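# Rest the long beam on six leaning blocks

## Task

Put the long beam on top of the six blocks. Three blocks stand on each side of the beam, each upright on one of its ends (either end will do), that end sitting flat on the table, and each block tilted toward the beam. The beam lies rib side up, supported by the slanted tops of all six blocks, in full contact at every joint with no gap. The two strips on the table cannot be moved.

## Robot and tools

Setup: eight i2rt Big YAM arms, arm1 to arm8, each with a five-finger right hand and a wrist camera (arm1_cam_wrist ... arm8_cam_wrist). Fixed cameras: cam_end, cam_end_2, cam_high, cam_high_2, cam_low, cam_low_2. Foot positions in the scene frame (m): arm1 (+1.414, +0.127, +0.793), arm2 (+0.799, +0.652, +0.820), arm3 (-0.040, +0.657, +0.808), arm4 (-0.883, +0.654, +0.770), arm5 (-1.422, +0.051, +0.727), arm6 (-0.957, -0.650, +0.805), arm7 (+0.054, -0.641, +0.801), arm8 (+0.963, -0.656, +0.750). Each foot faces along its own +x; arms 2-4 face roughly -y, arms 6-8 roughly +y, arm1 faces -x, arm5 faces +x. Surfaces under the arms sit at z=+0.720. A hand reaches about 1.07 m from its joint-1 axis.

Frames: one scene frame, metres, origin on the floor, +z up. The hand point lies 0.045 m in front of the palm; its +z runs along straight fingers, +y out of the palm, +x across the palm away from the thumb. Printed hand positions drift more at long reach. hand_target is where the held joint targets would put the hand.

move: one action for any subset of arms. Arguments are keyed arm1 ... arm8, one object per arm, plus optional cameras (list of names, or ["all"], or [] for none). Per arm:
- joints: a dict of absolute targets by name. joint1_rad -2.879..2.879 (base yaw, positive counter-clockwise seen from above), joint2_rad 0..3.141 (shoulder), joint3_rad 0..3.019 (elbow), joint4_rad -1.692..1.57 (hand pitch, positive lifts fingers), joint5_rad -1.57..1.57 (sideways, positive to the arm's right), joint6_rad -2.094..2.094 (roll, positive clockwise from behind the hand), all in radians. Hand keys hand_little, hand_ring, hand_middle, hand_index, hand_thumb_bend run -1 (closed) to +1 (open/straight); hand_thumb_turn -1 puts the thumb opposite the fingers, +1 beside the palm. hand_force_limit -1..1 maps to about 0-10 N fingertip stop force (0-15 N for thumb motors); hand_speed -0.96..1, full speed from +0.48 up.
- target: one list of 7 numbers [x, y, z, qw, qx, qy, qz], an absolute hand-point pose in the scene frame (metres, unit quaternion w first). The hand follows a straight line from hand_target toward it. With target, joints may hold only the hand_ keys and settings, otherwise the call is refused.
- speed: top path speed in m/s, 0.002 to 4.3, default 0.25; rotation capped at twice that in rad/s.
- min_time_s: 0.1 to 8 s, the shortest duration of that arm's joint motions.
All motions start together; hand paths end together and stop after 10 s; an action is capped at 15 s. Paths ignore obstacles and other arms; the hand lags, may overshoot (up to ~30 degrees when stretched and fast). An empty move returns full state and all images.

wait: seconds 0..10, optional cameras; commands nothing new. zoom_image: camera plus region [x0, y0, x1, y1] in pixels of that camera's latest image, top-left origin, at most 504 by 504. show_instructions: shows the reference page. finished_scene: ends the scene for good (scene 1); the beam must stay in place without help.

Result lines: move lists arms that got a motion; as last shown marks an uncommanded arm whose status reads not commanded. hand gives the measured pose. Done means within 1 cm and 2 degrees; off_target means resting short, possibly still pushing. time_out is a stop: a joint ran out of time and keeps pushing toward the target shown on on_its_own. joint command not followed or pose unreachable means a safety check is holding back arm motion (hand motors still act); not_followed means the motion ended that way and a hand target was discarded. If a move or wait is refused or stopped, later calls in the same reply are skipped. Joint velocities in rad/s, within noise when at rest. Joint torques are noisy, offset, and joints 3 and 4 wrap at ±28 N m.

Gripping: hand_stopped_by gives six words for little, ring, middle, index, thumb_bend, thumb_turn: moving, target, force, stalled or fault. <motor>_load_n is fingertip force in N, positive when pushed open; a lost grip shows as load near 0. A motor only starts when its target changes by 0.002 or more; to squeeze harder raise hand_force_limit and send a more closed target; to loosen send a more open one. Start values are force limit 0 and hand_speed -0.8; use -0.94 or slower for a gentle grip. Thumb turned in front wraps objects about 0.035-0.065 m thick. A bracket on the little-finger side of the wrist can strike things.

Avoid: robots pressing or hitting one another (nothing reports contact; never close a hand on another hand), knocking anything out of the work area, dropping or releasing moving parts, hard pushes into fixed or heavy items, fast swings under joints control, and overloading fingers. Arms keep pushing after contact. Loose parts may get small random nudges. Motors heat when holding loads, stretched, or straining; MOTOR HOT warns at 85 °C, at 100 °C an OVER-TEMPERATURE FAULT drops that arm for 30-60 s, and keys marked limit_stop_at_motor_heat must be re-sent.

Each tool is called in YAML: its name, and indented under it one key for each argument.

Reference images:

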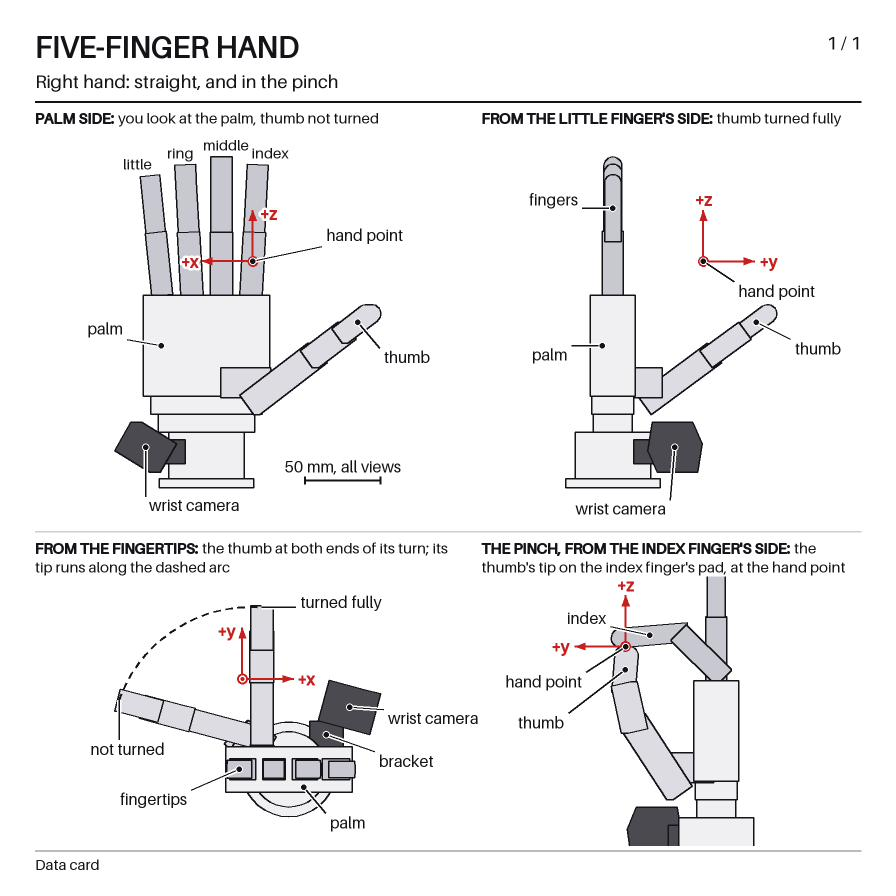

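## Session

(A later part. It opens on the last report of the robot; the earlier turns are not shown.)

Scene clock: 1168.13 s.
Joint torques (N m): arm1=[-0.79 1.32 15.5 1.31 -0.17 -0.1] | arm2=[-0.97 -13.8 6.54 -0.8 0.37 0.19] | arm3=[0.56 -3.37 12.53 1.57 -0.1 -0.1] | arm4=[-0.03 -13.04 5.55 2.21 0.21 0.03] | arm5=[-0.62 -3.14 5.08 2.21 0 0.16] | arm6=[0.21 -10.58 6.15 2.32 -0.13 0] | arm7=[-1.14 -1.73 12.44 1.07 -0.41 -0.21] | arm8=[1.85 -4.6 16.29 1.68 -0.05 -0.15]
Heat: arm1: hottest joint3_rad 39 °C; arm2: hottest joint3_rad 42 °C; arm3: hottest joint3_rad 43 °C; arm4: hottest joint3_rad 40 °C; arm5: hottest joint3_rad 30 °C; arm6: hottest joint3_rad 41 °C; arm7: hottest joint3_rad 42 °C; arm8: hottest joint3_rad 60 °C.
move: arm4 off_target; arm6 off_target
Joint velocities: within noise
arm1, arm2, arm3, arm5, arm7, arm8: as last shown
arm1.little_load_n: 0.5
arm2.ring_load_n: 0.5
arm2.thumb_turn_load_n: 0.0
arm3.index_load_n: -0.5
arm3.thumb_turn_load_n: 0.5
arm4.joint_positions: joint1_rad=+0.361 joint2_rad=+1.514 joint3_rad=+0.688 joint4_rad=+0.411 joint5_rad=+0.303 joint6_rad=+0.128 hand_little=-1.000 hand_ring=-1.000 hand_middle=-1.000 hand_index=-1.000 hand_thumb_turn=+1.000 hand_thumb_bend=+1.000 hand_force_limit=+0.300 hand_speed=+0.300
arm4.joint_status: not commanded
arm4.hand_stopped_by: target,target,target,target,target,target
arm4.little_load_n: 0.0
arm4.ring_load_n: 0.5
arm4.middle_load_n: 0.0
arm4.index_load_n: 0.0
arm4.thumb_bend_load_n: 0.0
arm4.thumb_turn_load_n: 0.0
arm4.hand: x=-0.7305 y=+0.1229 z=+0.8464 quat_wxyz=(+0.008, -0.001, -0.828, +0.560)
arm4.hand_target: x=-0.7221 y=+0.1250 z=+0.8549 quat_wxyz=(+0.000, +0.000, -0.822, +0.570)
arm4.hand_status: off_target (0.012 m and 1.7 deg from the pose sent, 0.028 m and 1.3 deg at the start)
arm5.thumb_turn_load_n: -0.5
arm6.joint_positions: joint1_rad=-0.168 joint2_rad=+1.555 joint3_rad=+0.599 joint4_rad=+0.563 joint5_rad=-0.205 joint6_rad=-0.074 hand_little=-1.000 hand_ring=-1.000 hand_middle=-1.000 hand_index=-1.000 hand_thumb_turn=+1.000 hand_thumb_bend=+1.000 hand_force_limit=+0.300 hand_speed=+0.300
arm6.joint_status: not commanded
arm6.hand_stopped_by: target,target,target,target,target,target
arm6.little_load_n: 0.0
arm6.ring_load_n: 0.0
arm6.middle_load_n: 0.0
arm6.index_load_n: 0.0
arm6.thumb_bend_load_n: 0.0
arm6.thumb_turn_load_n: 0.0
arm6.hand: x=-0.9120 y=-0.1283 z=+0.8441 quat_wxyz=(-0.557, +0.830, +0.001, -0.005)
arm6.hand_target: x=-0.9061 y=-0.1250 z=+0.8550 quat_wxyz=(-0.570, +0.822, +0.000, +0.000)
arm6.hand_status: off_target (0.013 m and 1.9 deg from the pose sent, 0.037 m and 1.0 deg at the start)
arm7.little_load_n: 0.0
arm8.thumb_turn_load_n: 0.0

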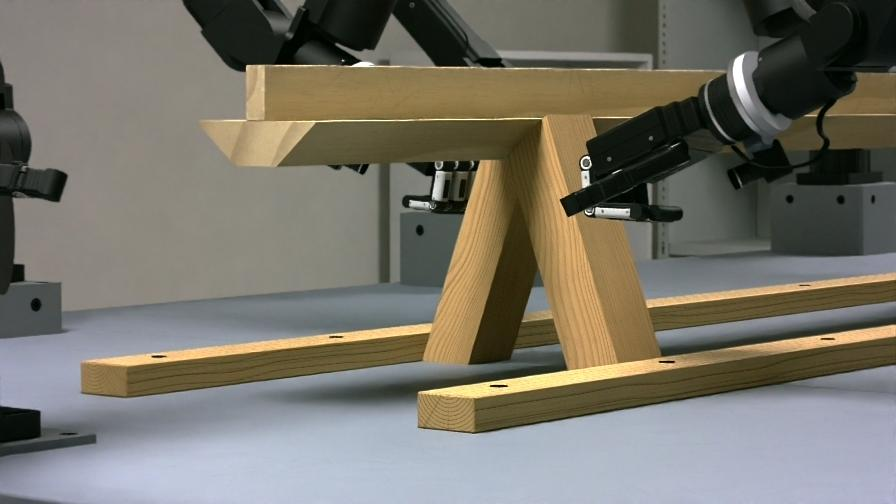

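move:
  arm4: {"target": [-0.722, 0.165, 0.856, 0, 0, 0.8216, -0.57], "speed": 0.08}
  arm6: {"target": [-0.906, -0.17, 0.856, 0.57, -0.8216, 0, 0], "speed": 0.08}
  arm2: {"target": [0.42, 0.23, 0.93, -0.117, 0.682, -0.191, -0.696], "speed": 0.08}

move:
  arm4: {"target": [-0.724, 0.22, 0.92, 0, 0, 0.8216, -0.57], "speed": 0.1}
  arm6: {"target": [-0.906, -0.23, 0.92, 0.57, -0.8216, 0, 0], "speed": 0.1}
  arm2: {"target": [0.45, 0.26, 1.0, -0.117, 0.682, -0.191, -0.696], "speed": 0.1}
  cameras: ["cam_end", "cam_end_2", "cam_high", "cam_high_2", "cam_low", "cam_low_2"]

Scene clock: 1170.83 s.
Joint torques (N m): arm1=[-0.56 1.61 15.54 1.36 -0.17 -0.08] | arm2=[-0.73 -14.92 3.64 -1.06 0.27 0.23] | arm3=[0.62 -3.49 12.52 1.55 -0.1 -0.09] | arm4=[0.15 -11.46 5.55 1.99 0.19 0.06] | arm5=[-0.91 -3.08 5.11 2.22 0 0.17] | arm6=[0.09 -8.82 6.11 2.29 -0.13 -0.08] | arm7=[-1.14 -1.85 12.49 1.06 -0.41 -0.21] | arm8=[1.85 -4.6 16.29 1.66 -0.06 -0.15]
Heat: arm1: hottest joint3_rad 40 °C; arm2: hottest joint3_rad 41 °C; arm3: hottest joint3_rad 43 °C; arm4: hottest joint3_rad 39 °C; arm5: hottest joint3_rad 30 °C; arm6: hottest joint3_rad 41 °C; arm7: hottest joint3_rad 42 °C; arm8: hottest joint3_rad 60 °C.
move: arm2 off_target; arm4 off_target; arm6 off_target
Joint velocities: within noise
arm1, arm3, arm5, arm7, arm8: as last shown
arm1.little_load_n: 0.0
arm1.thumb_turn_load_n: 0.0
arm2.joint_positions: joint1_rad=-0.417 joint2_rad=+2.193 joint3_rad=+1.323 joint4_rad=-1.689 joint5_rad=+1.527 joint6_rad=-2.072 hand_little=+0.850 hand_ring=+0.850 hand_middle=+0.850 hand_index=+0.850 hand_thumb_turn=-1.000 hand_thumb_bend=+0.950 hand_force_limit=+0.100 hand_speed=-0.800
arm2.joint_status: not commanded
arm2.hand_stopped_by: target,target,target,target,target,target
arm2.little_load_n: 0.0
arm2.ring_load_n: 0.0
arm2.middle_load_n: 0.0
arm2.index_load_n: 0.0
arm2.thumb_bend_load_n: 0.0
arm2.thumb_turn_load_n: -0.5
arm2.hand: x=+0.4161 y=+0.2322 z=+0.9180 quat_wxyz=(-0.115, +0.697, -0.180, -0.685)
arm2.hand_target: x=+0.4196 y=+0.2302 z=+0.9298 quat_wxyz=(-0.106, +0.696, -0.185, -0.686)
arm2.hand_status: off_target (0.013 m and 2.5 deg from the pose sent, 0.068 m and 0.1 deg at the start; a joint's target at an end of its range on 26 of 44 steps)
arm3.index_load_n: 0.0
arm4.joint_positions: joint1_rad=+0.397 joint2_rad=+1.415 joint3_rad=+0.590 joint4_rad=+0.411 joint5_rad=+0.337 joint6_rad=+0.140 hand_little=-1.000 hand_ring=-1.000 hand_middle=-1.000 hand_index=-1.000 hand_thumb_turn=+1.000 hand_thumb_bend=+1.000 hand_force_limit=+0.300 hand_speed=+0.300
arm4.joint_status: not commanded
arm4.hand_stopped_by: target,target,target,target,target,target
arm4.little_load_n: 0.0
arm4.ring_load_n: 0.0
arm4.middle_load_n: 0.0
arm4.index_load_n: 0.0
arm4.thumb_bend_load_n: 0.0
arm4.thumb_turn_load_n: -0.5
arm4.hand: x=-0.7304 y=+0.1623 z=+0.8494 quat_wxyz=(+0.009, +0.000, -0.827, +0.562)
arm4.hand_target: x=-0.7222 y=+0.1650 z=+0.8558 quat_wxyz=(+0.000, +0.000, -0.822, +0.570)
arm4.hand_status: off_target (0.011 m and 1.5 deg from the pose sent, 0.044 m and 1.7 deg at the start)
arm5.middle_load_n: 0.5
arm5.thumb_turn_load_n: 0.0
arm6.joint_positions: joint1_rad=-0.196 joint2_rad=+1.449 joint3_rad=+0.482 joint4_rad=+0.574 joint5_rad=-0.233 joint6_rad=-0.077 hand_little=-1.000 hand_ring=-1.000 hand_middle=-1.000 hand_index=-1.000 hand_thumb_turn=+1.000 hand_thumb_bend=+1.000 hand_force_limit=+0.300 hand_speed=+0.300
arm6.joint_status: not commanded
arm6.hand_stopped_by: target,target,target,target,target,target
arm6.little_load_n: 0.0
arm6.ring_load_n: 0.0
arm6.middle_load_n: 0.0
arm6.index_load_n: 0.0
arm6.thumb_bend_load_n: 0.0
arm6.thumb_turn_load_n: -0.5
arm6.hand: x=-0.9127 y=-0.1731 z=+0.8468 quat_wxyz=(-0.558, +0.830, -0.002, -0.008)
arm6.hand_target: x=-0.9061 y=-0.1700 z=+0.8560 quat_wxyz=(-0.570, +0.822, +0.000, +0.000)
arm6.hand_status: off_target (0.012 m and 1.9 deg from the pose sent, 0.044 m and 1.9 deg at the start)
arm8.little_load_n: -0.5
arm8.thumb_turn_load_n: 0.5
pictures: none

Scene clock: 1172.40 s.
Joint torques (N m): arm1=[-0.62 1.26 15.49 1.33 -0.16 -0.09] | arm2=[0.09 -12.57 4.4 -1.17 0.43 0.08] | arm3=[0.62 -3.49 12.53 1.58 -0.1 -0.09] | arm4=[0.03 -7.12 6.8 1.05 0.22 0.08] | arm5=[-0.79 -3.14 5.14 2.28 0.01 0.17] | arm6=[0.15 -4.84 8.17 1.37 -0.14 -0.08] | arm7=[-1.2 -1.85 12.42 1.11 -0.4 -0.2] | arm8=[1.85 -4.6 16.29 1.68 -0.05 -0.15]
Heat: arm1: hottest joint3_rad 40 °C; arm2: hottest joint3_rad 41 °C; arm3: hottest joint3_rad 43 °C; arm4: hottest joint3_rad 38 °C; arm5: hottest joint3_rad 30 °C; arm6: hottest joint3_rad 40 °C; arm7: hottest joint3_rad 42 °C; arm8: hottest joint3_rad 60 °C.
move: arm2 off_target; arm4 done; arm6 done
Joint velocities: within noise
arm1, arm3, arm5, arm7, arm8: as last shown
arm1.middle_load_n: 0.5
arm2.joint_positions: joint1_rad=-0.382 joint2_rad=+1.958 joint3_rad=+1.174 joint4_rad=-1.689 joint5_rad=+1.511 joint6_rad=-2.108 hand_little=+0.850 hand_ring=+0.850 hand_middle=+0.850 hand_index=+0.850 hand_thumb_turn=-1.000 hand_thumb_bend=+0.950 hand_force_limit=+0.100 hand_speed=-0.800
arm2.joint_status: not commanded
arm2.hand_stopped_by: target,target,target,target,target,target
arm2.little_load_n: 0.0
arm2.ring_load_n: 0.0
arm2.middle_load_n: 0.0
arm2.index_load_n: 0.0
arm2.thumb_bend_load_n: 0.0
arm2.thumb_turn_load_n: -0.5
arm2.hand: x=+0.4453 y=+0.2634 z=+0.9923 quat_wxyz=(-0.088, +0.699, -0.190, -0.684)
arm2.hand_target: x=+0.4496 y=+0.2603 z=+0.9997 quat_wxyz=(-0.086, +0.700, -0.184, -0.685)
arm2.hand_status: off_target (0.010 m and 4.0 deg from the pose sent, 0.093 m and 2.4 deg at the start; a joint's target at an end of its range on 46 of 47 steps)
arm3.thumb_turn_load_n: 0.0
arm4.joint_positions: joint1_rad=+0.454 joint2_rad=+1.097 joint3_rad=+0.559 joint4_rad=+0.149 joint5_rad=+0.390 joint6_rad=+0.163 hand_little=-1.000 hand_ring=-1.000 hand_middle=-1.000 hand_index=-1.000 hand_thumb_turn=+1.000 hand_thumb_bend=+1.000 hand_force_limit=+0.300 hand_speed=+0.300
arm4.joint_status: not commanded
arm4.hand_stopped_by: target,target,target,target,target,target
arm4.little_load_n: 0.0
arm4.ring_load_n: 0.0
arm4.middle_load_n: 0.5
arm4.index_load_n: 0.0
arm4.thumb_bend_load_n: 0.0
arm4.thumb_turn_load_n: -0.5
arm4.hand: x=-0.7298 y=+0.2139 z=+0.9238 quat_wxyz=(+0.004, -0.003, -0.818, +0.575)
arm4.hand_target: x=-0.7241 y=+0.2200 z=+0.9199 quat_wxyz=(+0.000, +0.000, -0.822, +0.570)
arm4.hand_status: done (0.009 m and 0.9 deg from the pose sent, 0.091 m and 1.5 deg at the start)
arm5.little_load_n: -0.5
arm5.middle_load_n: 0.0
arm5.thumb_turn_load_n: -0.5
arm6.joint_positions: joint1_rad=-0.253 joint2_rad=+1.057 joint3_rad=+0.418 joint4_rad=+0.274 joint5_rad=-0.286 joint6_rad=-0.097 hand_little=-1.000 hand_ring=-1.000 hand_middle=-1.000 hand_index=-1.000 hand_thumb_turn=+1.000 hand_thumb_bend=+1.000 hand_force_limit=+0.300 hand_speed=+0.300
arm6.joint_status: not commanded
arm6.hand_stopped_by: target,target,target,target,target,target
arm6.little_load_n: 0.0
arm6.ring_load_n: 0.0
arm6.middle_load_n: 0.0
arm6.index_load_n: 0.0
arm6.thumb_bend_load_n: 0.0
arm6.thumb_turn_load_n: -0.5
arm6.hand: x=-0.9110 y=-0.2287 z=+0.9199 quat_wxyz=(-0.571, +0.821, +0.000, -0.005)
arm6.hand_target: x=-0.9061 y=-0.2299 z=+0.9201 quat_wxyz=(-0.570, +0.822, +0.000, +0.000)
arm6.hand_status: done (0.005 m and 0.6 deg from the pose sent, 0.093 m and 1.9 deg at the start)
arm7.thumb_turn_load_n: 0.5
arm8.little_load_n: 0.0
arm8.thumb_turn_load_n: 0.0

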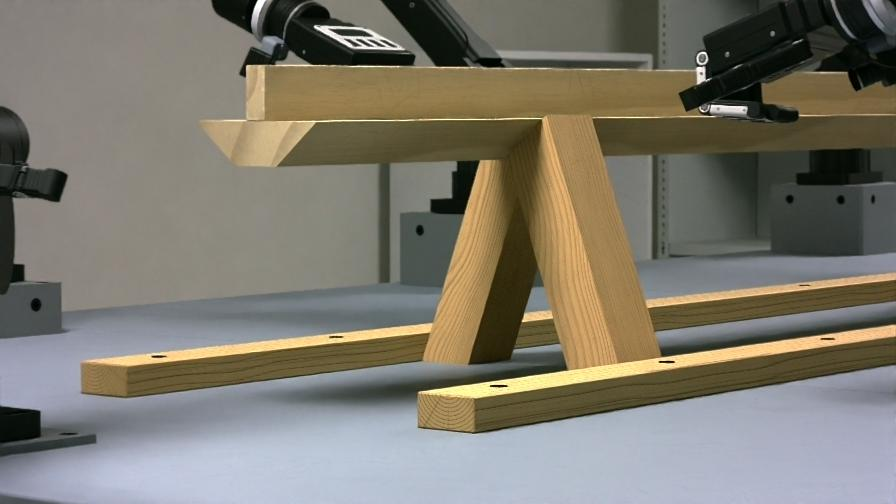

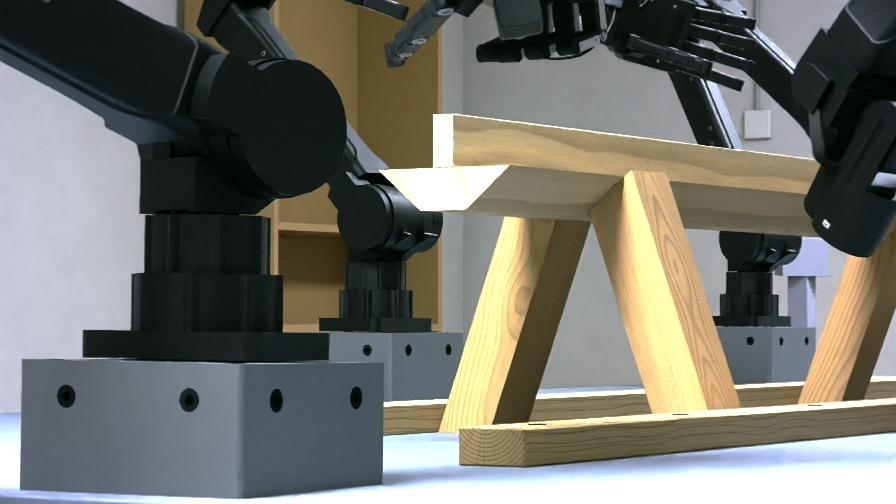

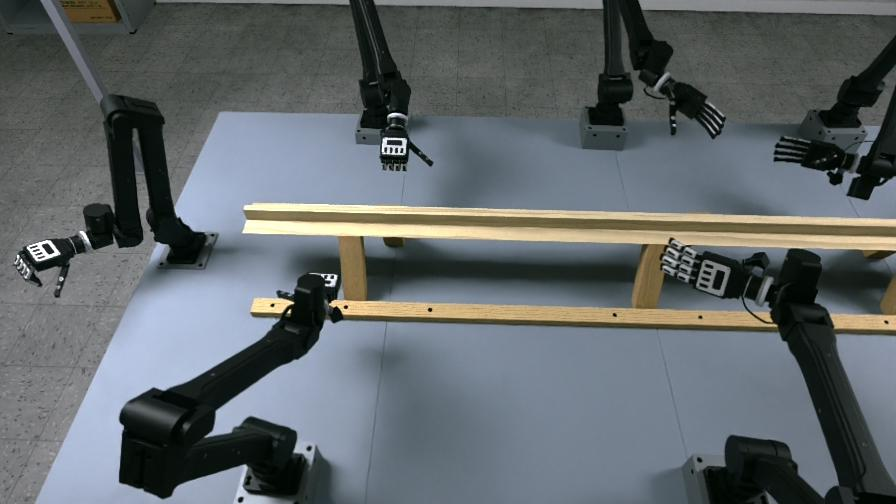

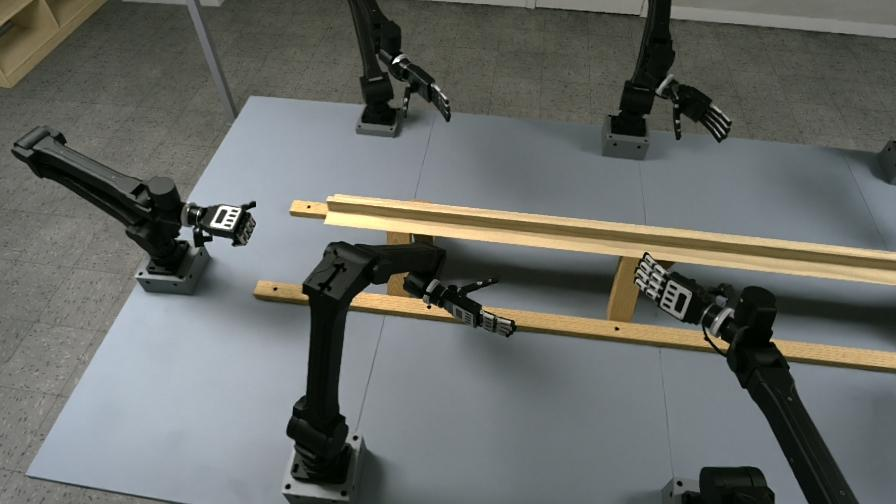

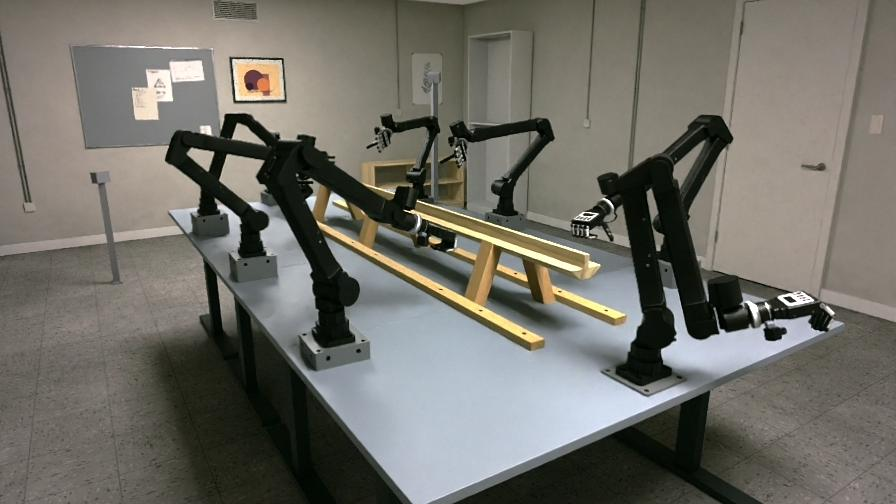

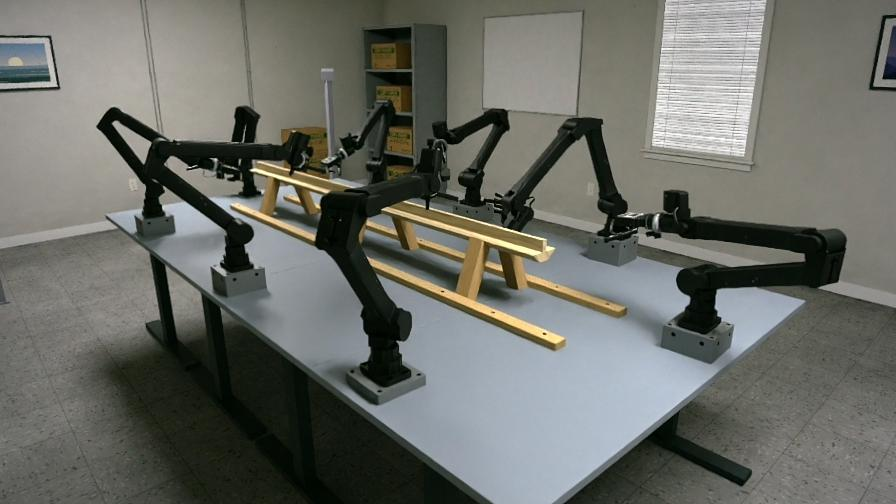

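zoom_image:
  camera: "cam_end_2"
  region: [440, 150, 680, 240]

zoom_image:
  camera: "cam_end"
  region: [460, 105, 640, 225]

zoom_image:
  camera: "cam_high"
  region: [600, 220, 720, 320]

zoom_image:
  camera: "cam_low_2"
  region: [420, 190, 580, 310]

zoom_image:
  camera: "cam_low_2"
  region: [350, 170, 450, 260]

Scaled by 2.100 from the camera's image (finer frame: 1280x720).

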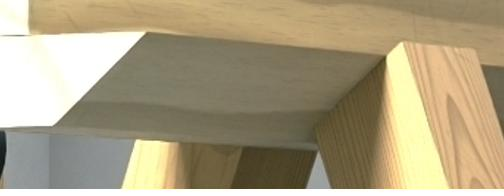

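Scaled by 2.800 from the camera's image (finer frame: 1280x720).

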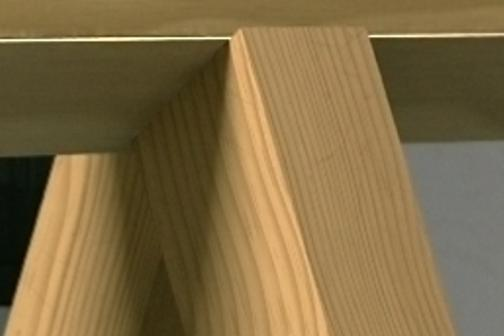

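Scaled by 4.200 from the camera's image (finer frame: 1280x720).

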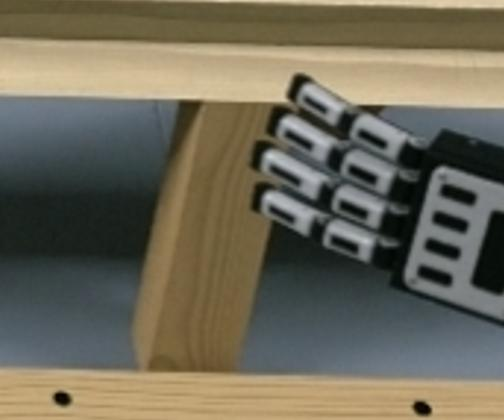

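Scaled by 3.150 from the camera's image (finer frame: 1280x720).

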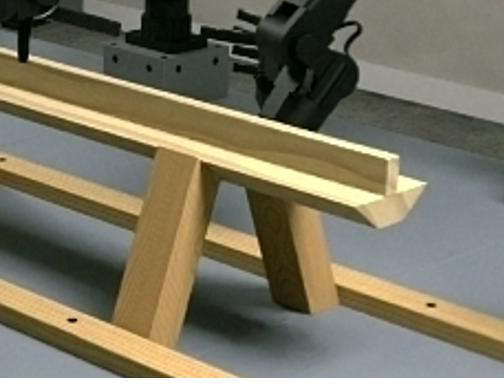

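Scaled by 5.040 from the camera's image (finer frame: 1280x720).

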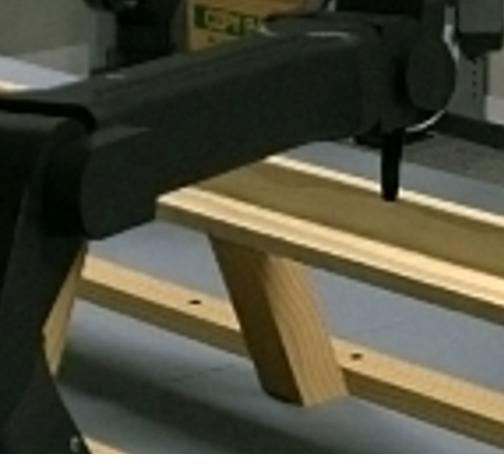

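wait:
  seconds: 2
  cameras: ["cam_end"]

Scene clock: 1176.07 s.
Joint torques (N m): arm1=[-0.44 1.38 15.46 1.32 -0.19 -0.08] | arm2=[0.09 -12.28 4.44 -0.91 0.46 0.03] | arm3=[0.56 -3.37 12.53 1.58 -0.11 -0.09] | arm4=[-0.03 -7.24 6.83 1.17 0.23 0.09] | arm5=[-0.56 -2.9 5.12 2.21 -0.02 0.16] | arm6=[0.15 -4.78 8.18 1.39 -0.14 -0.08] | arm7=[-1.08 -1.79 12.48 1.14 -0.4 -0.21] | arm8=[1.79 -4.6 16.29 1.66 -0.05 -0.15]
Heat: arm1: hottest joint3_rad 40 °C; arm2: hottest joint3_rad 41 °C; arm3: hottest joint3_rad 44 °C; arm4: hottest joint3_rad 38 °C; arm5: hottest joint3_rad 30 °C; arm6: hottest joint3_rad 40 °C; arm7: hottest joint3_rad 42 °C; arm8: hottest joint3_rad 60 °C.
Joint velocities: within noise
arm1.joint_positions: joint1_rad=-0.348 joint2_rad=+0.375 joint3_rad=+0.218 joint4_rad=+0.032 joint5_rad=-0.307 joint6_rad=-0.096 hand_little=-1.000 hand_ring=-1.000 hand_middle=-1.000 hand_index=-1.000 hand_thumb_turn=+1.000 hand_thumb_bend=+1.000 hand_force_limit=+0.000 hand_speed=+0.300
arm1.joint_status: not commanded
arm1.hand_stopped_by: target,target,target,target,target,target
arm1.little_load_n: 0.0
arm1.ring_load_n: 0.0
arm1.middle_load_n: 0.0
arm1.index_load_n: 0.0
arm1.thumb_bend_load_n: 0.0
arm1.thumb_turn_load_n: 0.0
arm1.hand: x=+1.0886 y=+0.1438 z=+0.9684 quat_wxyz=(+0.476, -0.516, -0.546, +0.458)
arm1.hand_target: x=+1.0817 y=+0.1496 z=+0.9998 quat_wxyz=(+0.494, -0.503, -0.539, +0.461)
arm1.hand_status: not commanded
arm2.joint_positions: joint1_rad=-0.382 joint2_rad=+1.958 joint3_rad=+1.174 joint4_rad=-1.689 joint5_rad=+1.511 joint6_rad=-2.108 hand_little=+0.850 hand_ring=+0.850 hand_middle=+0.850 hand_index=+0.850 hand_thumb_turn=-1.000 hand_thumb_bend=+0.950 hand_force_limit=+0.100 hand_speed=-0.800
arm2.joint_status: not commanded
arm2.hand_stopped_by: target,target,target,target,target,target
arm2.little_load_n: 0.0
arm2.ring_load_n: 0.0
arm2.middle_load_n: 0.0
arm2.index_load_n: 0.0
arm2.thumb_bend_load_n: 0.0
arm2.thumb_turn_load_n: 0.0
arm2.hand: x=+0.4453 y=+0.2634 z=+0.9923 quat_wxyz=(-0.088, +0.699, -0.190, -0.684)
arm2.hand_target: x=+0.4496 y=+0.2603 z=+0.9997 quat_wxyz=(-0.086, +0.700, -0.184, -0.685)
arm2.hand_status: off_target (0.010 m and 4.0 deg from the pose sent, 0.093 m and 2.4 deg at the start; a joint's target at an end of its range on 46 of 47 steps)
arm3.joint_positions: joint1_rad=+0.143 joint2_rad=+0.788 joint3_rad=+0.562 joint4_rad=+0.008 joint5_rad=-0.748 joint6_rad=-1.400 hand_little=+0.800 hand_ring=+0.800 hand_middle=+0.800 hand_index=+0.800 hand_thumb_turn=-1.000 hand_thumb_bend=+0.950 hand_force_limit=-0.200 hand_speed=-0.800
arm3.joint_status: not commanded
arm3.hand_stopped_by: target,target,target,target,target,target
arm3.little_load_n: 0.0
arm3.ring_load_n: -0.5
arm3.middle_load_n: 0.0
arm3.index_load_n: 0.0
arm3.thumb_bend_load_n: 0.0
arm3.thumb_turn_load_n: 0.5
arm3.hand: x=+0.0961 y=+0.2562 z=+1.0745 quat_wxyz=(+0.123, +0.664, -0.372, +0.637)
arm3.hand_target: x=+0.1020 y=+0.2512 z=+1.0999 quat_wxyz=(+0.133, +0.664, -0.355, +0.645)
arm3.hand_status: not commanded
arm4.joint_positions: joint1_rad=+0.454 joint2_rad=+1.097 joint3_rad=+0.559 joint4_rad=+0.149 joint5_rad=+0.390 joint6_rad=+0.163 hand_little=-1.000 hand_ring=-1.000 hand_middle=-1.000 hand_index=-1.000 hand_thumb_turn=+1.000 hand_thumb_bend=+1.000 hand_force_limit=+0.300 hand_speed=+0.300
arm4.joint_status: not commanded
arm4.hand_stopped_by: target,target,target,target,target,target
arm4.little_load_n: 0.0
arm4.ring_load_n: 0.0
arm4.middle_load_n: 0.0
arm4.index_load_n: 0.0
arm4.thumb_bend_load_n: 0.0
arm4.thumb_turn_load_n: 0.0
arm4.hand: x=-0.7298 y=+0.2139 z=+0.9238 quat_wxyz=(+0.004, -0.003, -0.818, +0.575)
arm4.hand_target: x=-0.7241 y=+0.2200 z=+0.9199 quat_wxyz=(+0.000, +0.000, -0.822, +0.570)
arm4.hand_status: done (0.009 m and 0.9 deg from the pose sent, 0.091 m and 1.5 deg at the start)
arm5.joint_positions: joint1_rad=-2.493 joint2_rad=+1.304 joint3_rad=+0.062 joint4_rad=+1.576 joint5_rad=-0.202 joint6_rad=-0.009 hand_little=-0.600 hand_ring=-0.600 hand_middle=-0.600 hand_index=-0.600 hand_thumb_turn=+1.000 hand_thumb_bend=+1.000 hand_force_limit=+0.000 hand_speed=-0.200
arm5.joint_status: not commanded
arm5.hand_stopped_by: target,target,target,target,target,target
arm5.little_load_n: 0.0
arm5.ring_load_n: 0.0
arm5.middle_load_n: 0.0
arm5.index_load_n: 0.0
arm5.thumb_bend_load_n: 0.0
arm5.thumb_turn_load_n: 0.0
arm5.hand: x=-1.6810 y=-0.2288 z=+0.9074 quat_wxyz=(+0.314, -0.181, -0.553, +0.750)
arm5.hand_target: x=-1.6842 y=-0.2288 z=+0.9159 quat_wxyz=(+0.317, -0.180, -0.543, +0.756)
arm5.hand_status: not commanded
arm6.joint_positions: joint1_rad=-0.253 joint2_rad=+1.057 joint3_rad=+0.418 joint4_rad=+0.274 joint5_rad=-0.286 joint6_rad=-0.097 hand_little=-1.000 hand_ring=-1.000 hand_middle=-1.000 hand_index=-1.000 hand_thumb_turn=+1.000 hand_thumb_bend=+1.000 hand_force_limit=+0.300 hand_speed=+0.300
arm6.joint_status: not commanded
arm6.hand_stopped_by: target,target,target,target,target,target
arm6.little_load_n: 0.0
arm6.ring_load_n: 0.0
arm6.middle_load_n: 0.0
arm6.index_load_n: 0.0
arm6.thumb_bend_load_n: 0.0
arm6.thumb_turn_load_n: 0.0
arm6.hand: x=-0.9110 y=-0.2287 z=+0.9199 quat_wxyz=(-0.571, +0.821, +0.000, -0.005)
arm6.hand_target: x=-0.9061 y=-0.2299 z=+0.9201 quat_wxyz=(-0.570, +0.822, +0.000, +0.000)
arm6.hand_status: done (0.005 m and 0.6 deg from the pose sent, 0.093 m and 1.9 deg at the start)
arm7.joint_positions: joint1_rad=-0.119 joint2_rad=+0.804 joint3_rad=+0.665 joint4_rad=-0.303 joint5_rad=-1.069 joint6_rad=-1.646 hand_little=+0.800 hand_ring=+0.800 hand_middle=+0.800 hand_index=+0.800 hand_thumb_turn=-1.000 hand_thumb_bend=+0.950 hand_force_limit=+0.000 hand_speed=-0.800
arm7.joint_status: not commanded
arm7.hand_stopped_by: target,target,target,target,target,target
arm7.little_load_n: 0.0
arm7.ring_load_n: 0.0
arm7.middle_load_n: 0.0
arm7.index_load_n: 0.0
arm7.thumb_bend_load_n: 0.0
arm7.thumb_turn_load_n: 0.5
arm7.hand: x=-0.0307 y=-0.2485 z=+1.0792 quat_wxyz=(-0.622, +0.347, +0.696, +0.090)
arm7.hand_target: x=-0.0243 y=-0.2407 z=+1.0999 quat_wxyz=(-0.624, +0.337, +0.696, +0.108)
arm7.hand_status: not commanded
arm8.joint_positions: joint1_rad=+0.496 joint2_rad=+0.935 joint3_rad=+0.868 joint4_rad=-0.173 joint5_rad=-0.430 joint6_rad=-1.476 hand_little=+0.850 hand_ring=+0.850 hand_middle=+0.850 hand_index=+0.850 hand_thumb_turn=-1.000 hand_thumb_bend=+0.950 hand_force_limit=+0.100 hand_speed=-0.800
arm8.joint_status: not commanded
arm8.hand_stopped_by: target,target,target,target,target,target
arm8.little_load_n: 0.0
arm8.ring_load_n: 0.0
arm8.middle_load_n: 0.0
arm8.index_load_n: 0.0
arm8.thumb_bend_load_n: 0.0
arm8.thumb_turn_load_n: 0.0
arm8.hand: x=+0.7131 y=-0.2312 z=+1.0972 quat_wxyz=(-0.610, +0.323, +0.710, +0.138)
arm8.hand_target: x=+0.7060 y=-0.2307 z=+1.1198 quat_wxyz=(-0.620, +0.315, +0.705, +0.140)
arm8.hand_status: not commanded
wait: 2.00 s; at rest from the start

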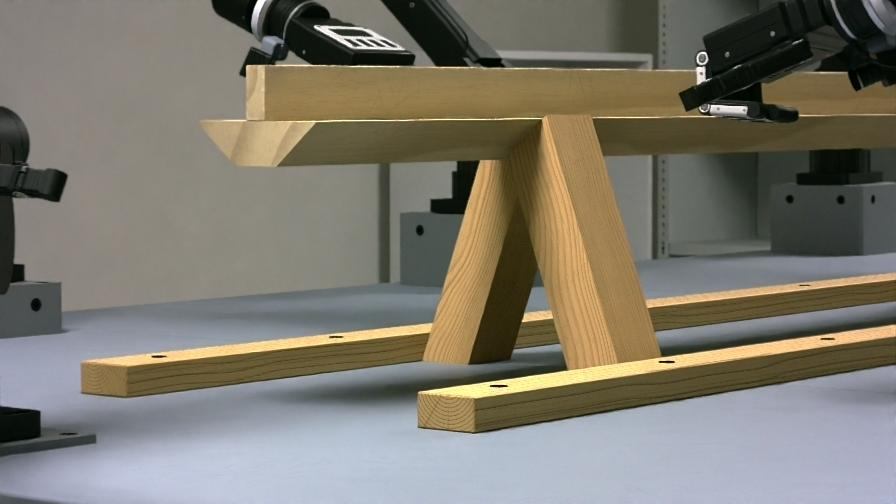

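finished_scene:

The scene is finished: the task was done.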